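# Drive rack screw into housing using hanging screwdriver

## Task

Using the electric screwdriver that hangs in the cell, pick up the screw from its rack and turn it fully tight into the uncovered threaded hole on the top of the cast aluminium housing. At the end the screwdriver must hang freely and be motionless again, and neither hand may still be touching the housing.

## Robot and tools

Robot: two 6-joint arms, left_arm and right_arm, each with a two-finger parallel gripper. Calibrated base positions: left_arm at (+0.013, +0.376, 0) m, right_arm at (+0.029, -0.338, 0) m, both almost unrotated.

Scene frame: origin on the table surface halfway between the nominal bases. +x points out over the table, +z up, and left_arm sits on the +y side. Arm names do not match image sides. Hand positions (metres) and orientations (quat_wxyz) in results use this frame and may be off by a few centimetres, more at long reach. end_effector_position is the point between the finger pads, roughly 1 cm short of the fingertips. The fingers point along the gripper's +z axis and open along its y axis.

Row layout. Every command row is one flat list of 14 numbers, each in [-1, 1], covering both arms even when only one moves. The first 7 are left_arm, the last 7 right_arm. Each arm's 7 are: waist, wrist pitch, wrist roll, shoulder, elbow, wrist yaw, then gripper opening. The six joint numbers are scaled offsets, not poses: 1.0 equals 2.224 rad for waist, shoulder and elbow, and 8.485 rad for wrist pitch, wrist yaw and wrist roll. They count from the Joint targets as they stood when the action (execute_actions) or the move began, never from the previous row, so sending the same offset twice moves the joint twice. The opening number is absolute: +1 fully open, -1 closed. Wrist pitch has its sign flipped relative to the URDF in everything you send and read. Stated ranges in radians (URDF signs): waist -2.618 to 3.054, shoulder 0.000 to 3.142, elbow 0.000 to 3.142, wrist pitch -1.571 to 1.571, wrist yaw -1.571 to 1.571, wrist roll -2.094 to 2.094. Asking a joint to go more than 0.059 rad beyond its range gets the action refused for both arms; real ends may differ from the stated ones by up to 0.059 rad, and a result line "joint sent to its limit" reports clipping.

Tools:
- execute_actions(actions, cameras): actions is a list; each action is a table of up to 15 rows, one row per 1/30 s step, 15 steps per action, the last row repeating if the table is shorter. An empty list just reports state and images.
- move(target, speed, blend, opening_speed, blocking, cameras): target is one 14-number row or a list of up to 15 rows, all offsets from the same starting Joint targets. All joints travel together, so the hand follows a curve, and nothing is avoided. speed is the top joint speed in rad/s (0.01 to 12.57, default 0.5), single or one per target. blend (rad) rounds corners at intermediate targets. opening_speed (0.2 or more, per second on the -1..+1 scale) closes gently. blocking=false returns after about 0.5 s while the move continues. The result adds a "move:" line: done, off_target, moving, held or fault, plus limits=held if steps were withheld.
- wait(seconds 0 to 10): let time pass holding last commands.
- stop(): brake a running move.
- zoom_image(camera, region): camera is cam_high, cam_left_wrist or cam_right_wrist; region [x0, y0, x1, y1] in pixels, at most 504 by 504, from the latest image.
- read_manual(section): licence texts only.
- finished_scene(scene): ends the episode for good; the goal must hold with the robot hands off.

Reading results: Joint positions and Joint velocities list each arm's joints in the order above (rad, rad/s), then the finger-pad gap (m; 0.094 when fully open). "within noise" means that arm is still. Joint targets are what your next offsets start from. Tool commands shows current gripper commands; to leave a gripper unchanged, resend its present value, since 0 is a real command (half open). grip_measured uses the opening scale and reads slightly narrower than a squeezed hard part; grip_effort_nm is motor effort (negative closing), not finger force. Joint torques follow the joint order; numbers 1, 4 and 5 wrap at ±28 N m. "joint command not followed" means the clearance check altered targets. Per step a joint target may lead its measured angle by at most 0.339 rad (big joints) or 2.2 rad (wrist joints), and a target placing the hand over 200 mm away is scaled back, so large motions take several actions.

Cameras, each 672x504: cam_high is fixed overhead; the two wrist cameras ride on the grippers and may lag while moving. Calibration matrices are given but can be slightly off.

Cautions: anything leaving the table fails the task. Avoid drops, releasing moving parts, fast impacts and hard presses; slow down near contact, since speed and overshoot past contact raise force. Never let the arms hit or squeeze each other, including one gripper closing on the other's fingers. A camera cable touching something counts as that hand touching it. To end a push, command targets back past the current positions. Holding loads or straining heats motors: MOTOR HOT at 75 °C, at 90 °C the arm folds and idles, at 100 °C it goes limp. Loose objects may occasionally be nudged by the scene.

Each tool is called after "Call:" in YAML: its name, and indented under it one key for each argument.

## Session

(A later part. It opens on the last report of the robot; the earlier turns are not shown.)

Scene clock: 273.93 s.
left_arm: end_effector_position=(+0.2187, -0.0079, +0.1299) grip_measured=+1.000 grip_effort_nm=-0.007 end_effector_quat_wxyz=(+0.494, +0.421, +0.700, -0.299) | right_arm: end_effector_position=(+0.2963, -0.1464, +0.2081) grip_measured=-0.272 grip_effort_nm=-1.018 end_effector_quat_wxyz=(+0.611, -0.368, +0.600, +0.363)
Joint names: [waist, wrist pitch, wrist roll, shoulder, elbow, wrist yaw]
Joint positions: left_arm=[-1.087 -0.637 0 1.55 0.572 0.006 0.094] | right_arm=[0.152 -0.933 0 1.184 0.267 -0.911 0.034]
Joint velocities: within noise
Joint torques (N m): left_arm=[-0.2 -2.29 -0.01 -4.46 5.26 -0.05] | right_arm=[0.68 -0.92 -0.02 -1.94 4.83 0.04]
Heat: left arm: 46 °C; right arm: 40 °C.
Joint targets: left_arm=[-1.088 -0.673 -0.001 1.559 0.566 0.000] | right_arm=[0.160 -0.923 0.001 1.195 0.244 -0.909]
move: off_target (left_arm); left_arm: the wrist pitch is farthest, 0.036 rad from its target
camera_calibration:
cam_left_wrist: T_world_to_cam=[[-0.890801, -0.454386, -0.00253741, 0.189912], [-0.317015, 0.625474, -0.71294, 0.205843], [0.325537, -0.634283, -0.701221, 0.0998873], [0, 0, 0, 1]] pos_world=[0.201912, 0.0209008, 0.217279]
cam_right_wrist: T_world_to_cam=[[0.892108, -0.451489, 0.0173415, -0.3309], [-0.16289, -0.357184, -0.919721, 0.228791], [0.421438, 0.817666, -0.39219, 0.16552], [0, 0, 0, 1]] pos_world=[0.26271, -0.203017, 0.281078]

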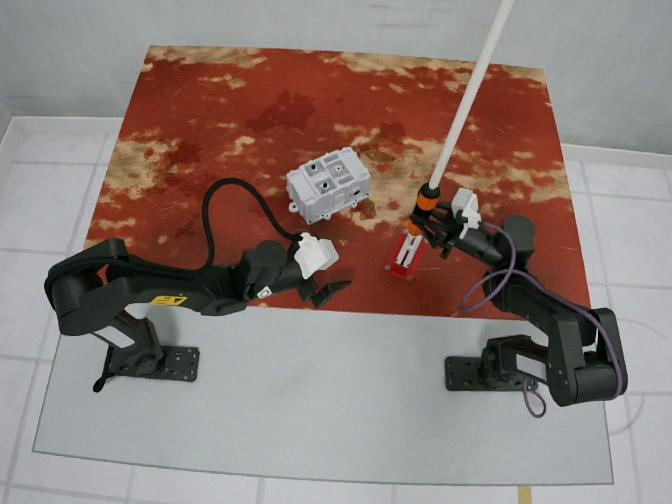

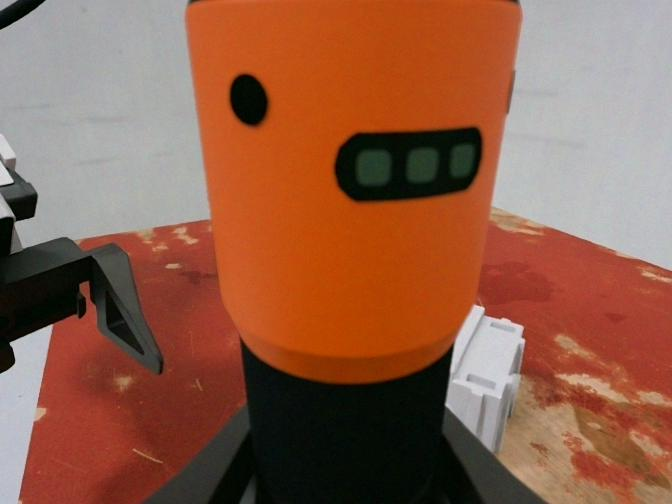

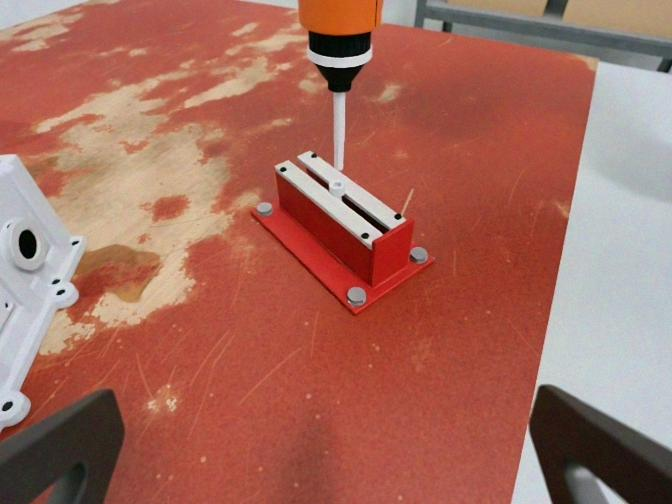

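Call:
zoom_image:
  camera: "cam_high"
  region: [395, 225, 430, 260]

Scaled by 14.400 from the camera's 672x504 image, which has a finer 960x720 frame.

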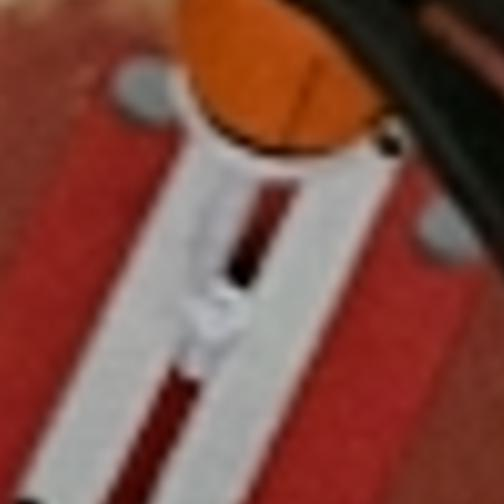

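Call:
move:
  target: [0,0,0,0,0,0,1,-0.0125,0.0035,0,0.0068,0.018,-0.002,-0.55]
  speed: 0.1

Call:
zoom_image:
  camera: "cam_high"
  region: [395, 215, 440, 260]

Call:
zoom_image:
  camera: "cam_right_wrist"
  region: [270, 110, 390, 230]

Scene clock: 320.50 s.
left_arm: end_effector_position=(+0.2187, -0.0079, +0.1299) grip_measured=+1.000 grip_effort_nm=-0.012 end_effector_quat_wxyz=(+0.494, +0.421, +0.700, -0.299) | right_arm: end_effector_position=(+0.3005, -0.1504, +0.2023) grip_measured=-0.272 grip_effort_nm=-1.018 end_effector_quat_wxyz=(+0.605, -0.360, +0.611, +0.362)
Joint names: [waist, wrist pitch, wrist roll, shoulder, elbow, wrist yaw]
Joint positions: left_arm=[-1.087 -0.637 0 1.55 0.572 0.006 0.094] | right_arm=[0.137 -0.923 0 1.199 0.267 -0.91 0.034]
Joint velocities: within noise
Joint torques (N m): left_arm=[-0.2 -2.29 -0.01 -4.46 5.29 -0.05] | right_arm=[-0.39 -0.79 -0.02 -1.83 7.86 -0.17]
Heat: left arm: 46 °C; right arm: 40 °C.
Joint targets: left_arm=[-1.088 -0.673 -0.001 1.559 0.566 0.000] | right_arm=[0.132 -0.893 0.001 1.210 0.284 -0.926]
move: off_target (left_arm); left_arm: the wrist pitch is farthest, 0.036 rad from its target
camera_calibration:
cam_left_wrist: T_world_to_cam=[[-0.890801, -0.454386, -0.00253741, 0.189912], [-0.317015, 0.625474, -0.71294, 0.205843], [0.325537, -0.634283, -0.701221, 0.0998873], [0, 0, 0, 1]] pos_world=[0.201912, 0.0209008, 0.217279]
cam_right_wrist: T_world_to_cam=[[0.884941, -0.465697, -0.00216334, -0.332425], [-0.190673, -0.35808, -0.914014, 0.229783], [0.424879, 0.809262, -0.405676, 0.16517], [0, 0, 0, 1]] pos_world=[0.267813, -0.206194, 0.276311]

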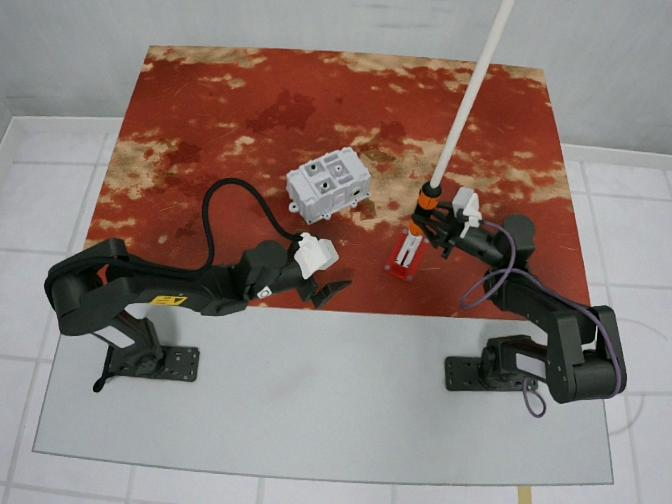

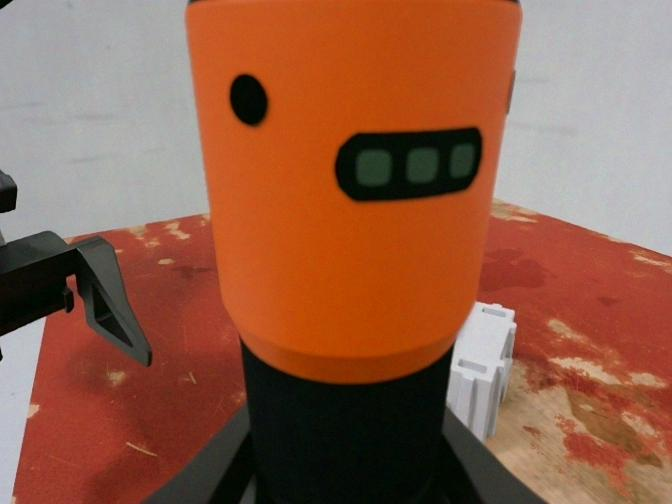

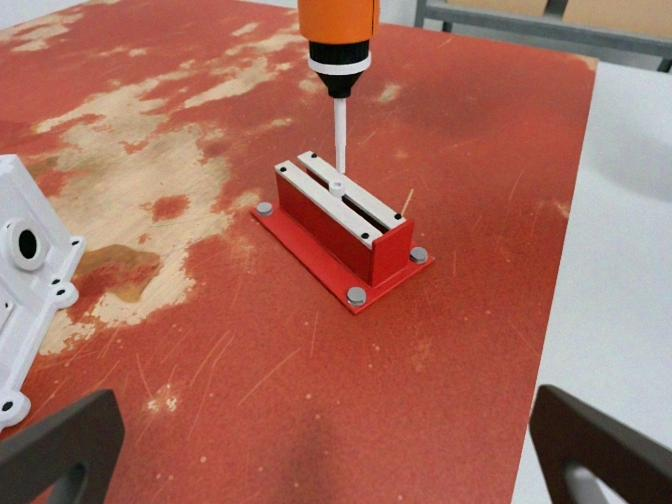

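Scaled by 11.200 from the camera's 672x504 image, which has a finer 960x720 frame.

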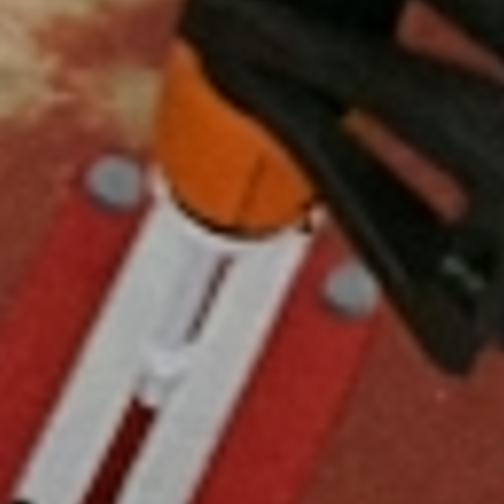

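Scaled by 4.200 from the camera's 672x504 image, which has a finer 960x720 frame.

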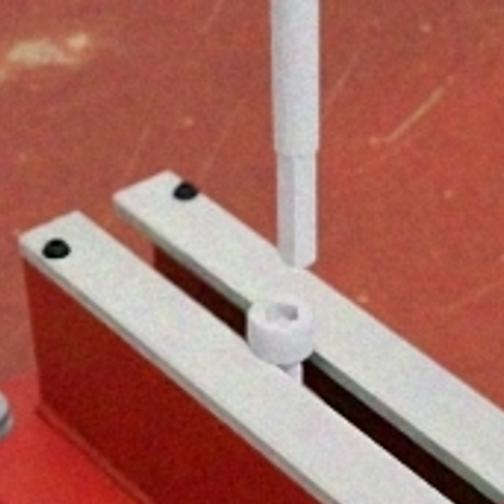

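Call:
move:
  target: [0,0,0,0,0,0,1,-0.0027,-0.0078,0,0.0184,-0.0198,-0.0007,-0.55]
  speed: 0.1

Call:
zoom_image:
  camera: "cam_high"
  region: [395, 215, 440, 260]

Call:
zoom_image:
  camera: "cam_right_wrist"
  region: [270, 110, 390, 230]

Scene clock: 337.87 s.
left_arm: end_effector_position=(+0.2187, -0.0079, +0.1299) grip_measured=+1.000 grip_effort_nm=-0.007 end_effector_quat_wxyz=(+0.494, +0.421, +0.700, -0.299) | right_arm: end_effector_position=(+0.3044, -0.1512, +0.1996) grip_measured=-0.272 grip_effort_nm=-1.018 end_effector_quat_wxyz=(+0.608, -0.360, +0.609, +0.360)
Joint names: [waist, wrist pitch, wrist roll, shoulder, elbow, wrist yaw]
Joint positions: left_arm=[-1.087 -0.637 0 1.55 0.572 0.006 0.094] | right_arm=[0.131 -0.97 0 1.239 0.267 -0.913 0.034]
Joint velocities: within noise
Joint torques (N m): left_arm=[-0.18 -2.28 -0.02 -4.45 5.29 -0.04] | right_arm=[-0.2 -0.93 -0.02 -1.92 4.4 -0.2]
Heat: left arm: 46 °C; right arm: 42 °C.
Joint targets: left_arm=[-1.088 -0.673 -0.001 1.559 0.566 0.000] | right_arm=[0.126 -0.959 0.001 1.251 0.240 -0.932]
move: off_target (left_arm); left_arm: the wrist pitch is farthest, 0.036 rad from its target
camera_calibration:
cam_left_wrist: T_world_to_cam=[[-0.890801, -0.454386, -0.00253741, 0.189912], [-0.317015, 0.625474, -0.71294, 0.205843], [0.325537, -0.634283, -0.701221, 0.0998873], [0, 0, 0, 1]] pos_world=[0.201912, 0.0209008, 0.217279]
cam_right_wrist: T_world_to_cam=[[0.883679, -0.46808, 0.00362215, -0.337369], [-0.185085, -0.356505, -0.915777, 0.226651], [0.429948, 0.808582, -0.401671, 0.160623], [0, 0, 0, 1]] pos_world=[0.271016, -0.20699, 0.273301]

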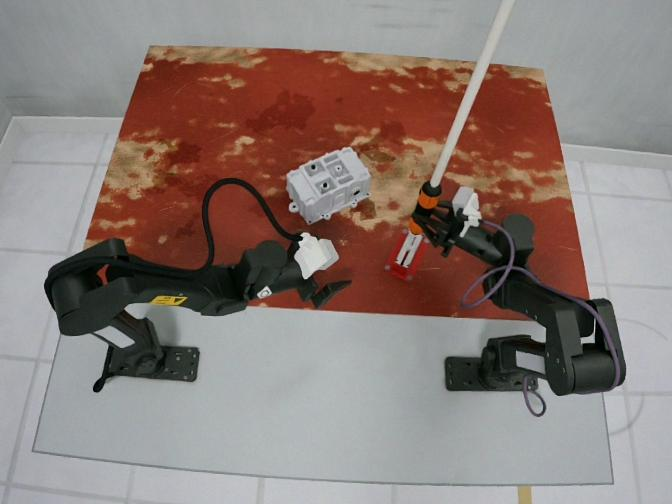

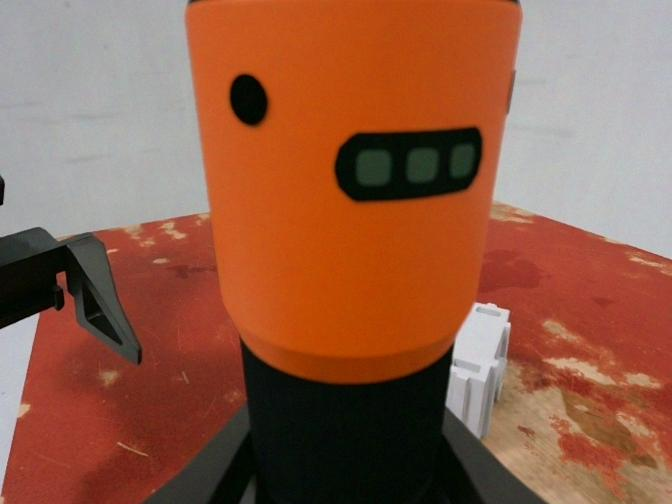

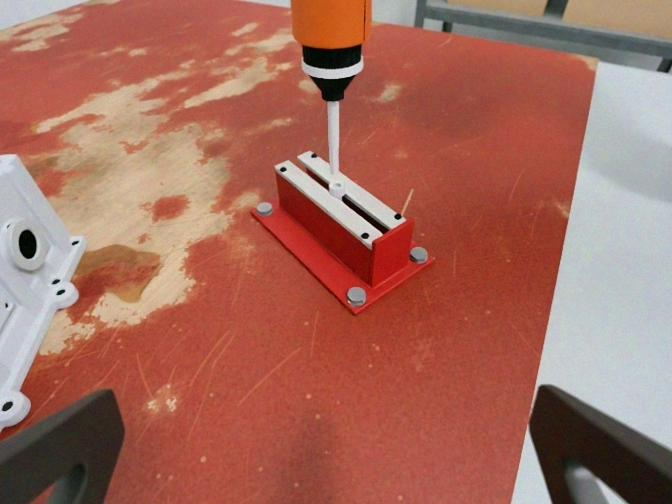

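Scaled by 11.200 from the camera's 672x504 image, which has a finer 960x720 frame.

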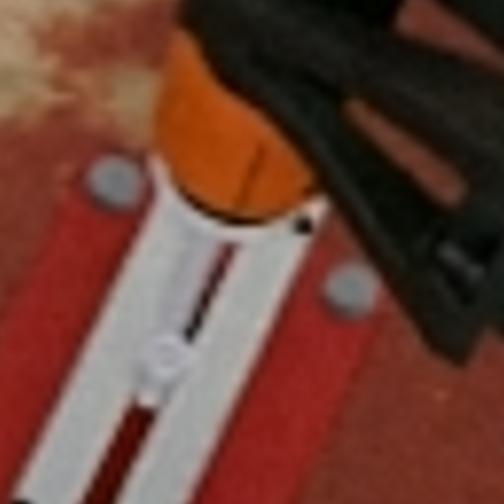

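Scaled by 4.200 from the camera's 672x504 image, which has a finer 960x720 frame.

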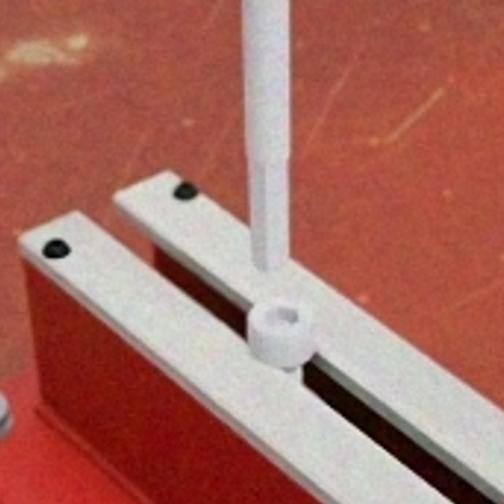

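Call:
move:
  target: [0,0,0,0,0,0,1,-0.0034,-0.0021,0,0.0023,-0.005,-0.0009,-0.55]
  speed: 0.1

Call:
zoom_image:
  camera: "cam_high"
  region: [395, 215, 440, 260]

Call:
zoom_image:
  camera: "cam_right_wrist"
  region: [270, 110, 390, 230]

Scene clock: 356.60 s.
left_arm: end_effector_position=(+0.2187, -0.0079, +0.1299) grip_measured=+1.000 grip_effort_nm=-0.017 end_effector_quat_wxyz=(+0.494, +0.421, +0.700, -0.299) | right_arm: end_effector_position=(+0.3025, -0.1530, +0.1957) grip_measured=-0.272 grip_effort_nm=-1.018 end_effector_quat_wxyz=(+0.607, -0.359, +0.610, +0.360)
Joint names: [waist, wrist pitch, wrist roll, shoulder, elbow, wrist yaw]
Joint positions: left_arm=[-1.087 -0.637 0 1.55 0.572 0.006 0.094] | right_arm=[0.123 -0.988 0 1.244 0.252 -0.921 0.034]
Joint velocities: within noise
Joint torques (N m): left_arm=[-0.17 -2.28 -0.01 -4.44 5.27 -0.04] | right_arm=[-0.24 -0.92 -0.02 -1.91 4.66 -0.19]
Heat: left arm: 46 °C; right arm: 40 °C.
Joint targets: left_arm=[-1.088 -0.673 -0.001 1.559 0.566 0.000] | right_arm=[0.119 -0.977 0.001 1.256 0.229 -0.940]
move: off_target (left_arm); left_arm: the wrist pitch is farthest, 0.036 rad from its target
camera_calibration:
cam_left_wrist: T_world_to_cam=[[-0.890801, -0.454386, -0.00253741, 0.189912], [-0.317015, 0.625474, -0.71294, 0.205843], [0.325537, -0.634283, -0.701221, 0.0998873], [0, 0, 0, 1]] pos_world=[0.201912, 0.0209008, 0.217279]
cam_right_wrist: T_world_to_cam=[[0.8837, -0.468052, 0.00143651, -0.336059], [-0.187535, -0.356882, -0.915132, 0.222752], [0.428842, 0.808432, -0.403153, 0.16191], [0, 0, 0, 1]] pos_world=[0.269315, -0.20869, 0.269605]

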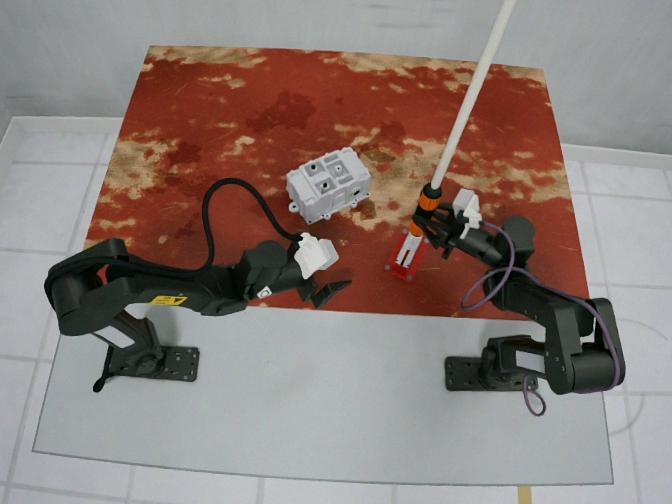

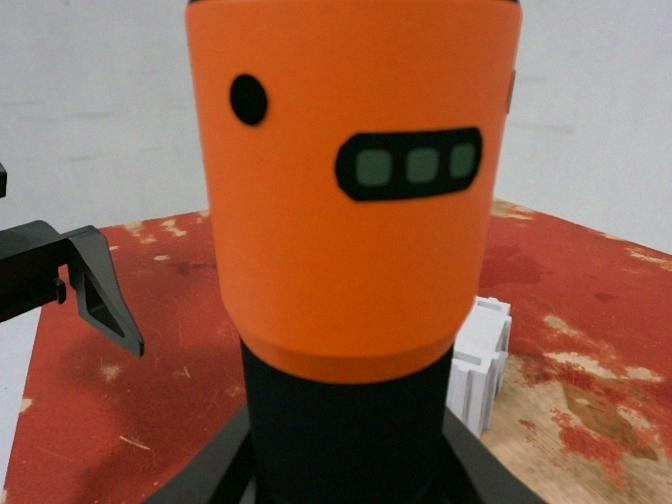

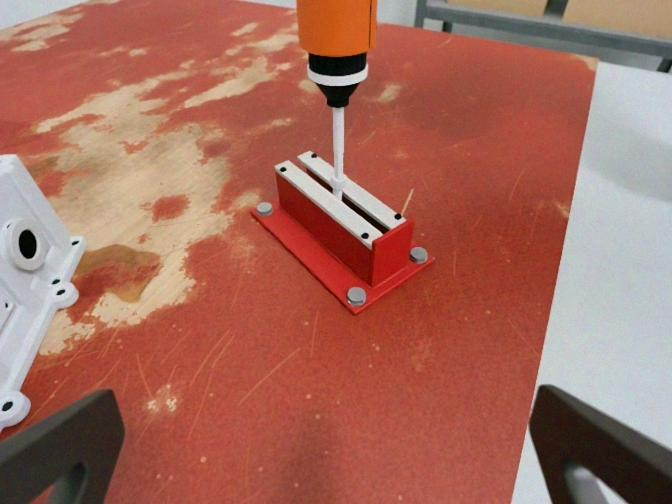

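Scaled by 11.200 from the camera's 672x504 image, which has a finer 960x720 frame.

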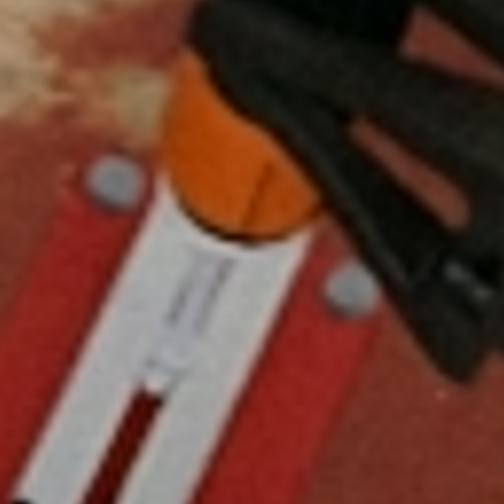

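Scaled by 4.200 from the camera's 672x504 image, which has a finer 960x720 frame.

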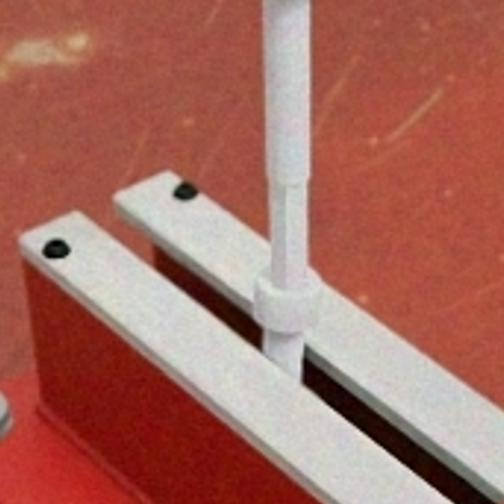

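Call:
move:
  target: [0,0,0,0,0,0,1,0,0.0461,0,-0.1097,0.0994,0,-0.55]
  speed: 0.15

Call:
zoom_image:
  camera: "cam_right_wrist"
  region: [250, 0, 430, 230]

Scene clock: 375.17 s.
left_arm: end_effector_position=(+0.2187, -0.0079, +0.1299) grip_measured=+1.000 grip_effort_nm=-0.012 end_effector_quat_wxyz=(+0.494, +0.421, +0.700, -0.299) | right_arm: end_effector_position=(+0.3021, -0.1529, +0.2548) grip_measured=-0.272 grip_effort_nm=-1.023 end_effector_quat_wxyz=(+0.609, -0.360, +0.608, +0.360)
Joint names: [waist, wrist pitch, wrist roll, shoulder, elbow, wrist yaw]
Joint positions: left_arm=[-1.087 -0.637 0 1.55 0.572 0.006 0.094] | right_arm=[0.123 -0.607 0.001 1.029 0.423 -0.922 0.034]
Joint velocities: within noise
Joint torques (N m): left_arm=[-0.2 -2.29 -0.02 -4.45 5.24 -0.04] | right_arm=[-0.25 -0.83 -0.05 -3.54 9.36 -0.16]
Heat: left arm: 46 °C; right arm: 40 °C.
Joint targets: left_arm=[-1.088 -0.673 -0.001 1.559 0.566 0.000] | right_arm=[0.119 -0.586 0.001 1.012 0.450 -0.940]
move: off_target (left_arm); left_arm: the wrist pitch is farthest, 0.036 rad from its target
camera_calibration:
cam_left_wrist: T_world_to_cam=[[-0.890801, -0.454386, -0.00253741, 0.189912], [-0.317015, 0.625474, -0.71294, 0.205843], [0.325537, -0.634283, -0.701221, 0.0998873], [0, 0, 0, 1]] pos_world=[0.201912, 0.0209008, 0.217279]
cam_right_wrist: T_world_to_cam=[[0.884192, -0.467107, 0.00397637, -0.336519], [-0.183838, -0.355788, -0.916307, 0.27614], [0.429428, 0.80946, -0.400457, 0.185121], [0, 0, 0, 1]] pos_world=[0.268816, -0.208791, 0.3285]

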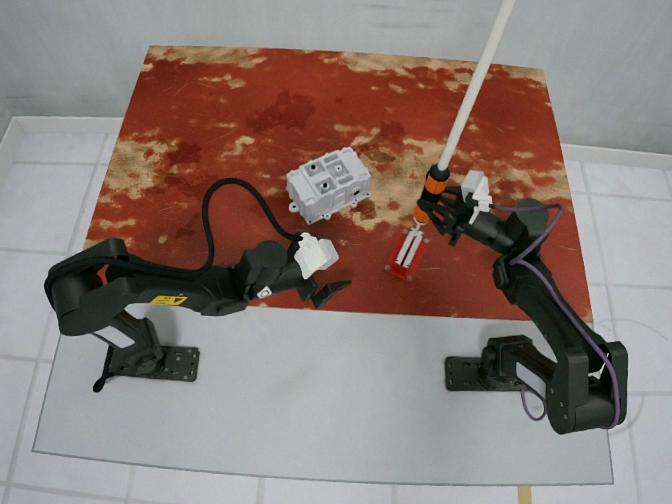

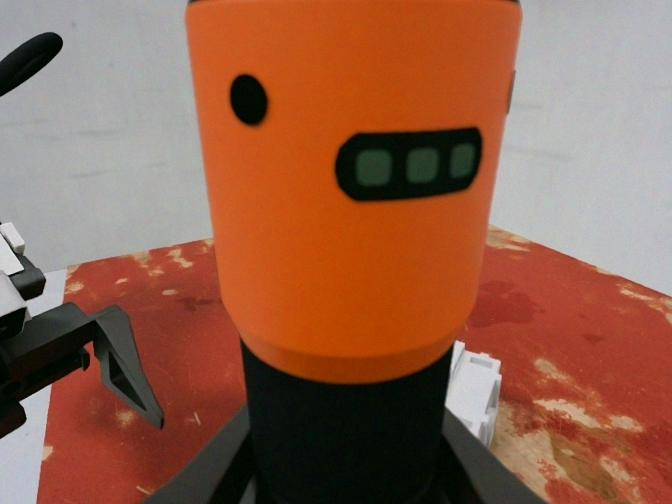

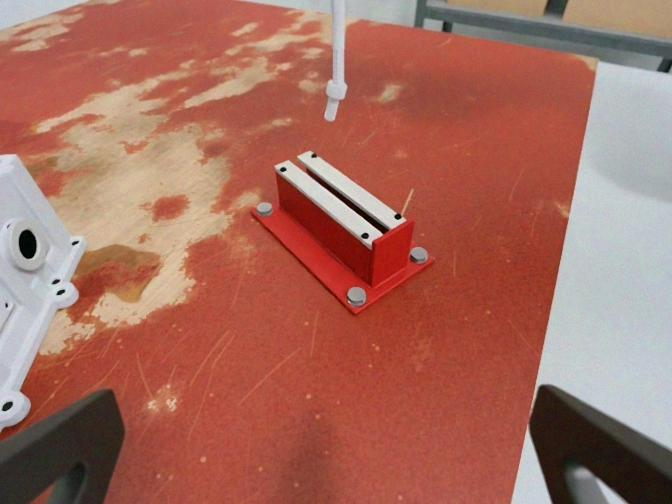

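Scaled by 2.191 from the camera's 672x504 image, which has a finer 960x720 frame.

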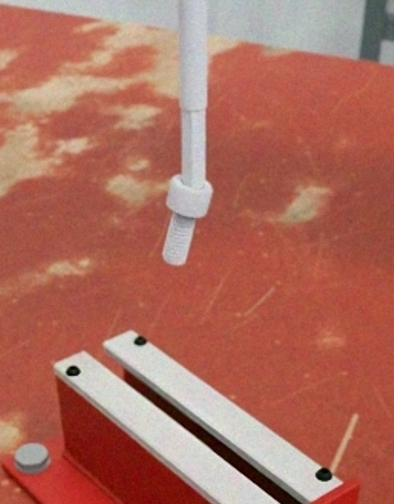

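Call:
move:
  target: [0,0,0,0,0,0,1,0,-0.0427,0,0.0998,-0.0942,0,-0.55]
  speed: 0.12
  cameras: ["cam_right_wrist","cam_high"]

Call:
zoom_image:
  camera: "cam_right_wrist"
  region: [270, 110, 390, 230]

Scene clock: 396.40 s.
left_arm: end_effector_position=(+0.2187, -0.0079, +0.1299) grip_measured=+1.000 grip_effort_nm=-0.017 end_effector_quat_wxyz=(+0.494, +0.421, +0.700, -0.299) | right_arm: end_effector_position=(+0.3022, -0.1525, +0.2032) grip_measured=-0.272 grip_effort_nm=-1.018 end_effector_quat_wxyz=(+0.611, -0.362, +0.605, +0.361)
Joint names: [waist, wrist pitch, wrist roll, shoulder, elbow, wrist yaw]
Joint positions: left_arm=[-1.087 -0.637 0 1.55 0.572 0.006 0.094] | right_arm=[0.123 -0.965 0.003 1.22 0.266 -0.926 0.034]
Joint velocities: within noise
Joint torques (N m): left_arm=[-0.2 -2.29 -0.02 -4.48 5.26 -0.05] | right_arm=[-0.35 -0.85 -0.07 -1.81 4.67 -0.16]
Heat: left arm: 47 °C; right arm: 40 °C.
Joint targets: left_arm=[-1.088 -0.673 -0.001 1.559 0.566 0.000] | right_arm=[0.119 -0.948 0.001 1.234 0.240 -0.940]
move: off_target (left_arm); left_arm: the wrist pitch is farthest, 0.036 rad from its target
camera_calibration:
cam_right_wrist: T_world_to_cam=[[0.885942, -0.463692, 0.00983013, -0.337331], [-0.175377, -0.354551, -0.918443, 0.227074], [0.42936, 0.811963, -0.395432, 0.163416], [0, 0, 0, 1]] pos_world=[0.268515, -0.208597, 0.27649]
Images, in order (width x height): cam_high 672x504, cam_right_wrist 672x504.

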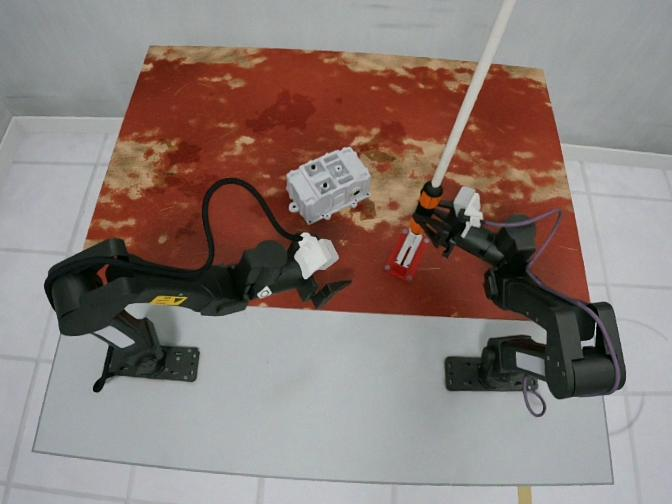

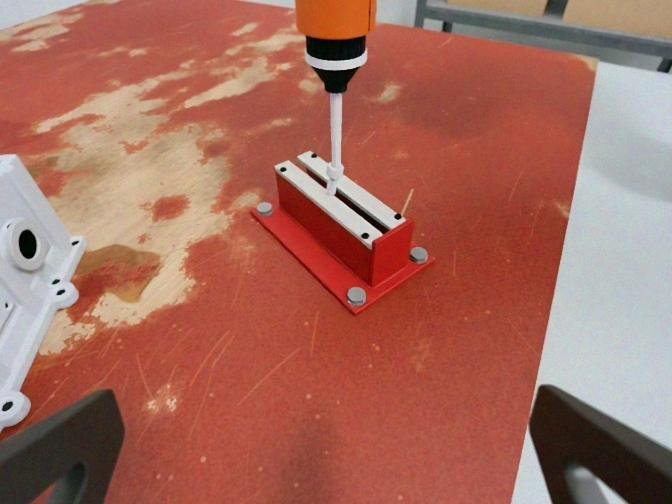

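Scaled by 4.200 from the camera's 672x504 image, which has a finer 960x720 frame.

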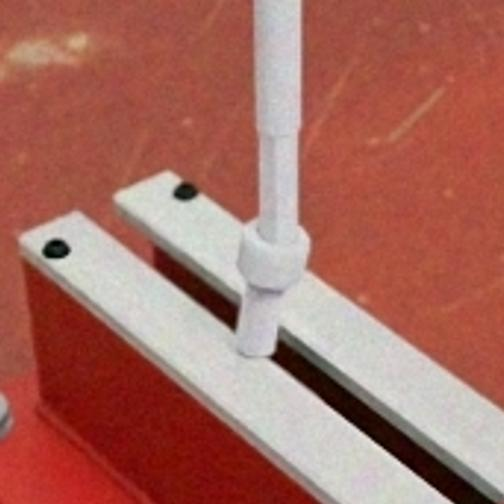

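Call:
move:
  target: [0,0,0,0,0,0,1,-0.0025,-0.0114,0,0.0303,-0.0128,-0.0006,-0.55]
  speed: 0.08
  cameras: ["cam_right_wrist","cam_high"]

Call:
zoom_image:
  camera: "cam_right_wrist"
  region: [270, 110, 390, 230]

Scene clock: 413.90 s.
left_arm: end_effector_position=(+0.2187, -0.0079, +0.1299) grip_measured=+1.000 grip_effort_nm=-0.012 end_effector_quat_wxyz=(+0.494, +0.421, +0.700, -0.299) | right_arm: end_effector_position=(+0.3020, -0.1530, +0.1989) grip_measured=-0.272 grip_effort_nm=-1.018 end_effector_quat_wxyz=(+0.620, -0.366, +0.594, +0.359)
Joint names: [waist, wrist pitch, wrist roll, shoulder, elbow, wrist yaw]
Joint positions: left_arm=[-1.087 -0.637 0 1.55 0.572 0.006 0.094] | right_arm=[0.118 -1.085 0.009 1.282 0.242 -0.935 0.034]
Joint velocities: within noise
Joint torques (N m): left_arm=[-0.2 -2.29 -0.01 -4.46 5.29 -0.04] | right_arm=[-0.38 -0.62 -0.15 -1.52 4.01 -0.08]
Heat: left arm: 47 °C; right arm: 39 °C.
Joint targets: left_arm=[-1.088 -0.673 -0.001 1.559 0.566 0.000] | right_arm=[0.113 -1.045 0.001 1.302 0.212 -0.945]
move: off_target (left_arm, right_arm); left_arm: the wrist pitch is farthest, 0.036 rad from its target; right_arm: the wrist pitch is farthest, 0.041 rad from its target
camera_calibration:
cam_right_wrist: T_world_to_cam=[[0.887472, -0.45973, 0.0322633, -0.34167], [-0.146609, -0.348, -0.92596, 0.216625], [0.436919, 0.817034, -0.376241, 0.156923], [0, 0, 0, 1]] pos_world=[0.26642, -0.209902, 0.27065]
Images, in order (width x height): cam_high 672x504, cam_right_wrist 672x504.

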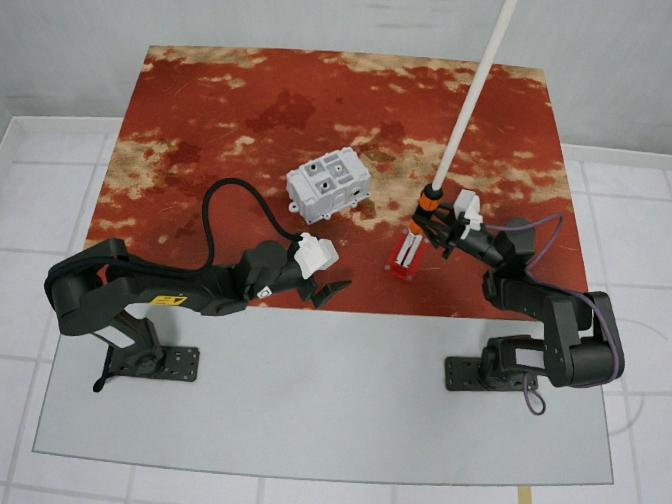

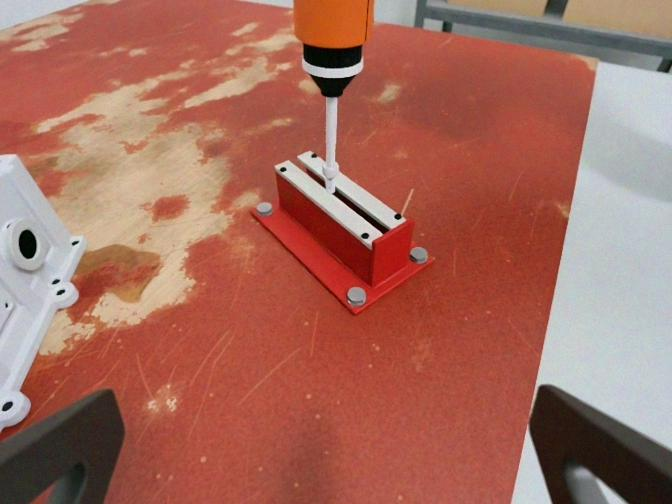

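Scaled by 4.200 from the camera's 672x504 image, which has a finer 960x720 frame.

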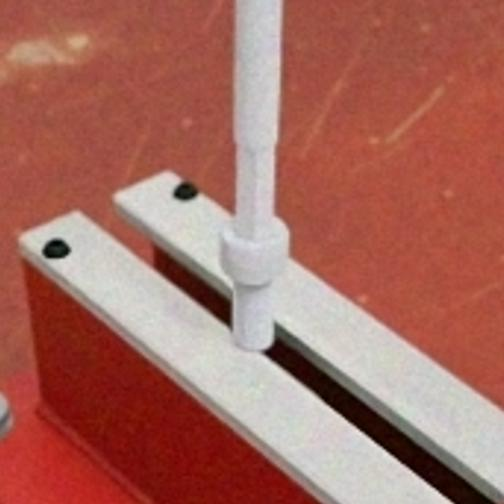

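Call:
move:
  target: [0,0,0,0,0,0,1,0.0,0.0541,0,-0.1302,0.1072,0,-0.55]
  speed: 0.2
  cameras: ["cam_right_wrist","cam_high"]

Call:
zoom_image:
  camera: "cam_right_wrist"
  region: [270, 20, 390, 140]

Scene clock: 424.90 s.
left_arm: end_effector_position=(+0.2187, -0.0079, +0.1299) grip_measured=+1.000 grip_effort_nm=-0.007 end_effector_quat_wxyz=(+0.494, +0.421, +0.700, -0.299) | right_arm: end_effector_position=(+0.3013, -0.1535, +0.2556) grip_measured=-0.272 grip_effort_nm=-1.023 end_effector_quat_wxyz=(+0.607, -0.360, +0.607, +0.364)
Joint names: [waist, wrist pitch, wrist roll, shoulder, elbow, wrist yaw]
Joint positions: left_arm=[-1.087 -0.637 0 1.55 0.572 0.006 0.094] | right_arm=[0.117 -0.609 0.008 1.028 0.424 -0.935 0.034]
Joint velocities: within noise
Joint torques (N m): left_arm=[-0.2 -2.29 -0.02 -4.44 5.29 -0.05] | right_arm=[-0.24 -0.82 -0.12 -3.51 9.51 -0.12]
Heat: left arm: 47 °C; right arm: 39 °C.
Joint targets: left_arm=[-1.088 -0.673 -0.001 1.559 0.566 0.000] | right_arm=[0.113 -0.585 0.001 1.012 0.450 -0.945]
move: off_target (left_arm); left_arm: the wrist pitch is farthest, 0.036 rad from its target
camera_calibration:
cam_right_wrist: T_world_to_cam=[[0.887389, -0.461022, -0.000402191, -0.334911], [-0.184126, -0.353611, -0.917091, 0.277038], [0.422657, 0.813891, -0.398677, 0.188555], [0, 0, 0, 1]] pos_world=[0.268512, -0.209901, 0.329107]
Images, in order (width x height): cam_high 672x504, cam_right_wrist 672x504.

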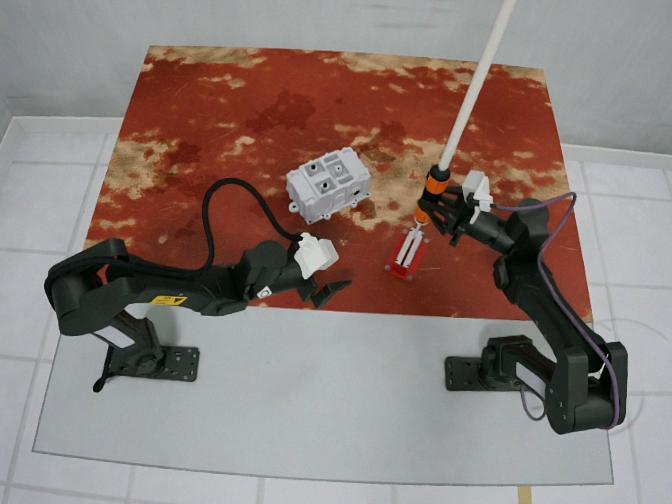

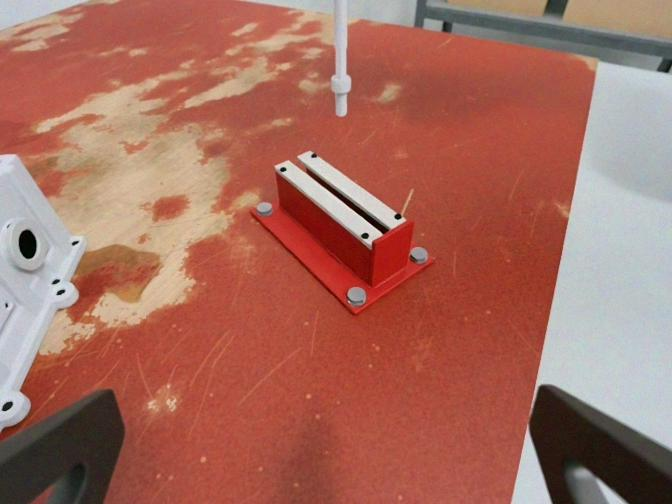

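Scaled by 4.200 from the camera's 672x504 image, which has a finer 960x720 frame.

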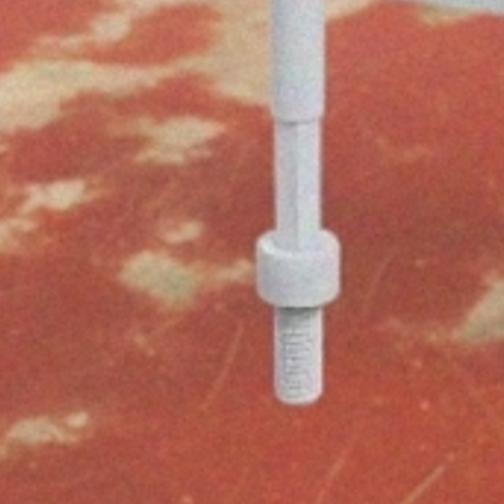

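Call:
move:
  target:
    - [0.1745,-0.0068,0,-0.0343,-0.0065,0,1,0,0.0249,0,-0.0256,0.0688,0,-0.55]
    - [0.1745,-0.0068,0,-0.0343,-0.0065,0,1,0.179,0.006,0,0.3768,0.3952,0.0561,-0.55]
  speed: 0.3

Call:
zoom_image:
  camera: "cam_high"
  region: [290, 90, 400, 230]

Call:
zoom_image:
  camera: "cam_right_wrist"
  region: [200, 40, 440, 340]

Scene clock: 459.27 s.
left_arm: end_effector_position=(+0.3485, +0.0968, +0.1541) grip_measured=+1.000 grip_effort_nm=-0.012 end_effector_quat_wxyz=(+0.573, +0.271, +0.744, -0.210) | right_arm: end_effector_position=(+0.4674, +0.0142, +0.3078) grip_measured=-0.272 grip_effort_nm=-1.018 end_effector_quat_wxyz=(+0.625, -0.338, +0.615, +0.343)
Joint names: [waist, wrist pitch, wrist roll, shoulder, elbow, wrist yaw]
Joint positions: left_arm=[-0.701 -0.695 0 1.514 0.561 0.006 0.094] | right_arm=[0.506 -0.543 0.008 1.821 1.297 -0.476 0.034]
Joint velocities: within noise
Joint torques (N m): left_arm=[0.09 -2.31 -0.02 -7.57 5.14 -0.05] | right_arm=[0.46 -1.08 -0.11 -7.94 10.29 0.05]
Heat: left arm: 47 °C; right arm: 43 °C.
Joint targets: left_arm=[-0.700 -0.730 -0.001 1.483 0.552 0.000] | right_arm=[0.512 -0.535 0.001 1.850 1.329 -0.469]
move: done
camera_calibration:
cam_left_wrist: T_world_to_cam=[[-0.655065, -0.755563, -0.00384421, 0.300372], [-0.481359, 0.421244, -0.768666, 0.284328], [0.582395, -0.501675, -0.639639, 0.0291342], [0, 0, 0, 1]] pos_world=[0.31666, 0.121794, 0.238344]
cam_right_wrist: T_world_to_cam=[[0.852466, -0.522761, 0.00472325, -0.389296], [-0.19812, -0.331408, -0.922452, 0.422705], [0.483787, 0.785423, -0.386084, -0.0294445], [0, 0, 0, 1]] pos_world=[0.429853, -0.0402948, 0.380395]

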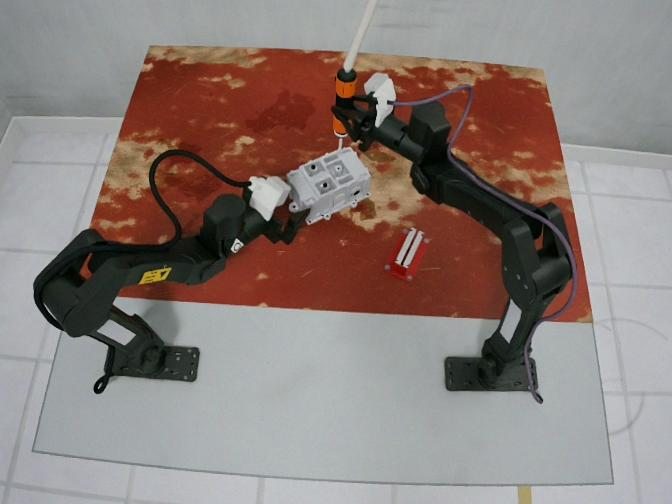

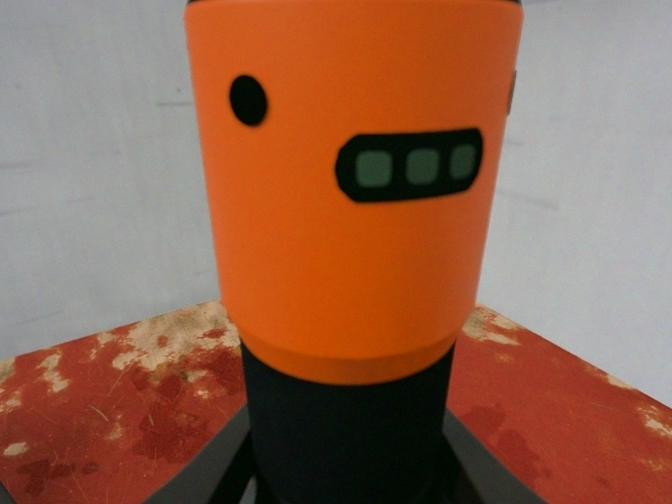

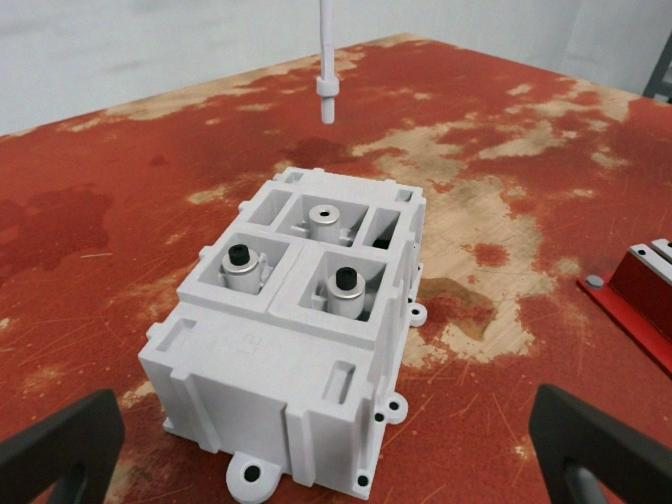

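Scaled by 3.600 from the camera's 672x504 image, which has a finer 960x720 frame.

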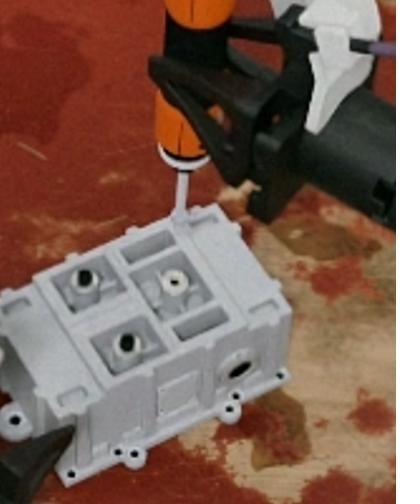

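Scaled by 1.680 from the camera's 672x504 image, which has a finer 960x720 frame.

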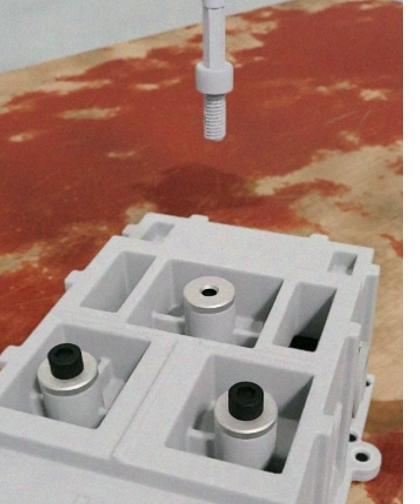

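Call:
move:
  target: [0,0,0,0,0,0,1,0.0043,-0.013,0,0.0274,-0.049,0.0012,-0.55]
  speed: 0.1
  cameras: ["cam_right_wrist","cam_high"]

Call:
zoom_image:
  camera: "cam_high"
  region: [315, 135, 360, 180]

Call:
zoom_image:
  camera: "cam_right_wrist"
  region: [270, 110, 390, 230]

Scene clock: 489.37 s.
left_arm: end_effector_position=(+0.3485, +0.0968, +0.1541) grip_measured=+1.000 grip_effort_nm=-0.007 end_effector_quat_wxyz=(+0.573, +0.271, +0.744, -0.210) | right_arm: end_effector_position=(+0.4714, +0.0185, +0.2778) grip_measured=-0.272 grip_effort_nm=-1.013 end_effector_quat_wxyz=(+0.626, -0.337, +0.614, +0.342)
Joint names: [waist, wrist pitch, wrist roll, shoulder, elbow, wrist yaw]
Joint positions: left_arm=[-0.701 -0.696 0 1.514 0.561 0.006 0.094] | right_arm=[0.511 -0.656 0.008 1.879 1.244 -0.466 0.034]
Joint velocities: within noise
Joint torques (N m): left_arm=[0.08 -2.31 -0.02 -7.56 5.12 -0.05] | right_arm=[0.8 -1.1 -0.11 -8.16 5.93 0.08]
Heat: left arm: 48 °C; right arm: 43 °C.
Joint targets: left_arm=[-0.700 -0.730 -0.001 1.483 0.552 0.000] | right_arm=[0.521 -0.645 0.001 1.911 1.220 -0.459]
move: done
camera_calibration:
cam_right_wrist: T_world_to_cam=[[0.85048, -0.525977, 0.00565753, -0.389557], [-0.197582, -0.329412, -0.923282, 0.397207], [0.487489, 0.784115, -0.384082, -0.0485436], [0, 0, 0, 1]] pos_world=[0.433456, -0.035989, 0.350294]
Images, in order (width x height): cam_high 672x504, cam_right_wrist 672x504.

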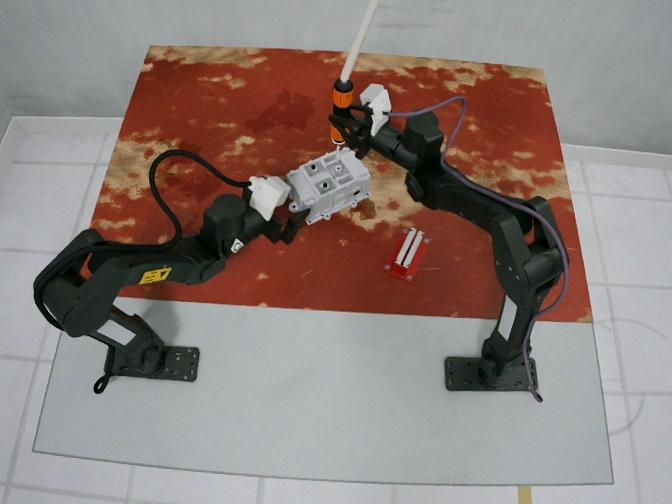

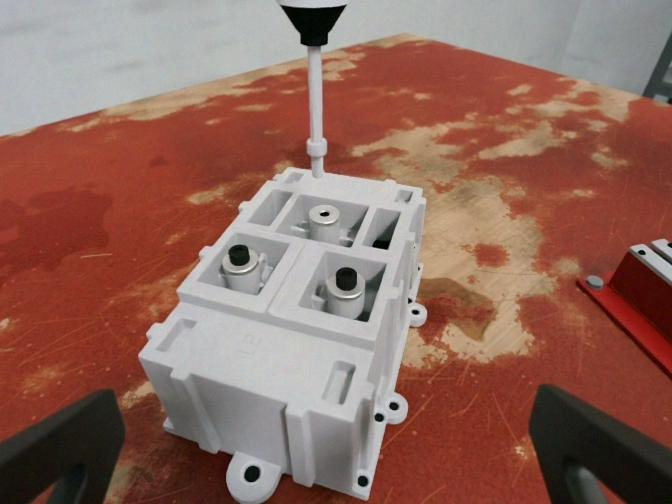

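Scaled by 11.200 from the camera's 672x504 image, which has a finer 960x720 frame.

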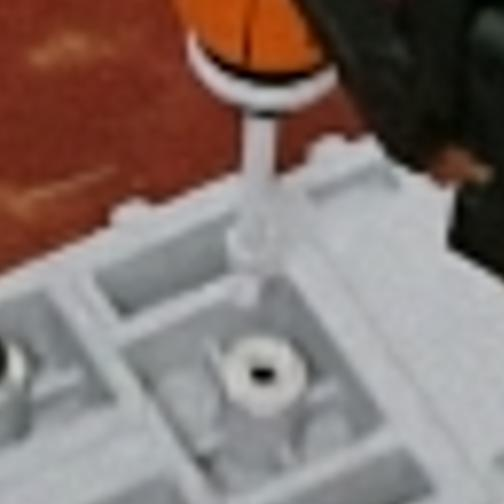

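Scaled by 4.200 from the camera's 672x504 image, which has a finer 960x720 frame.

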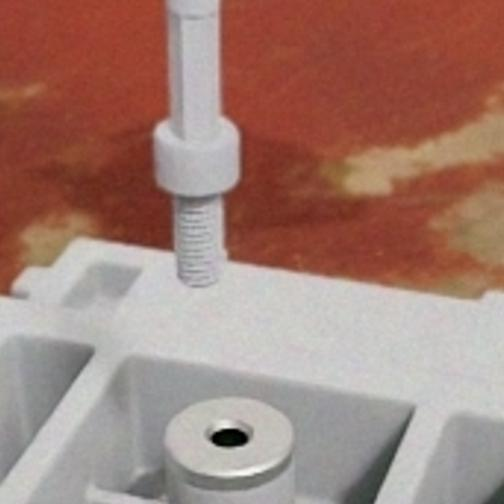

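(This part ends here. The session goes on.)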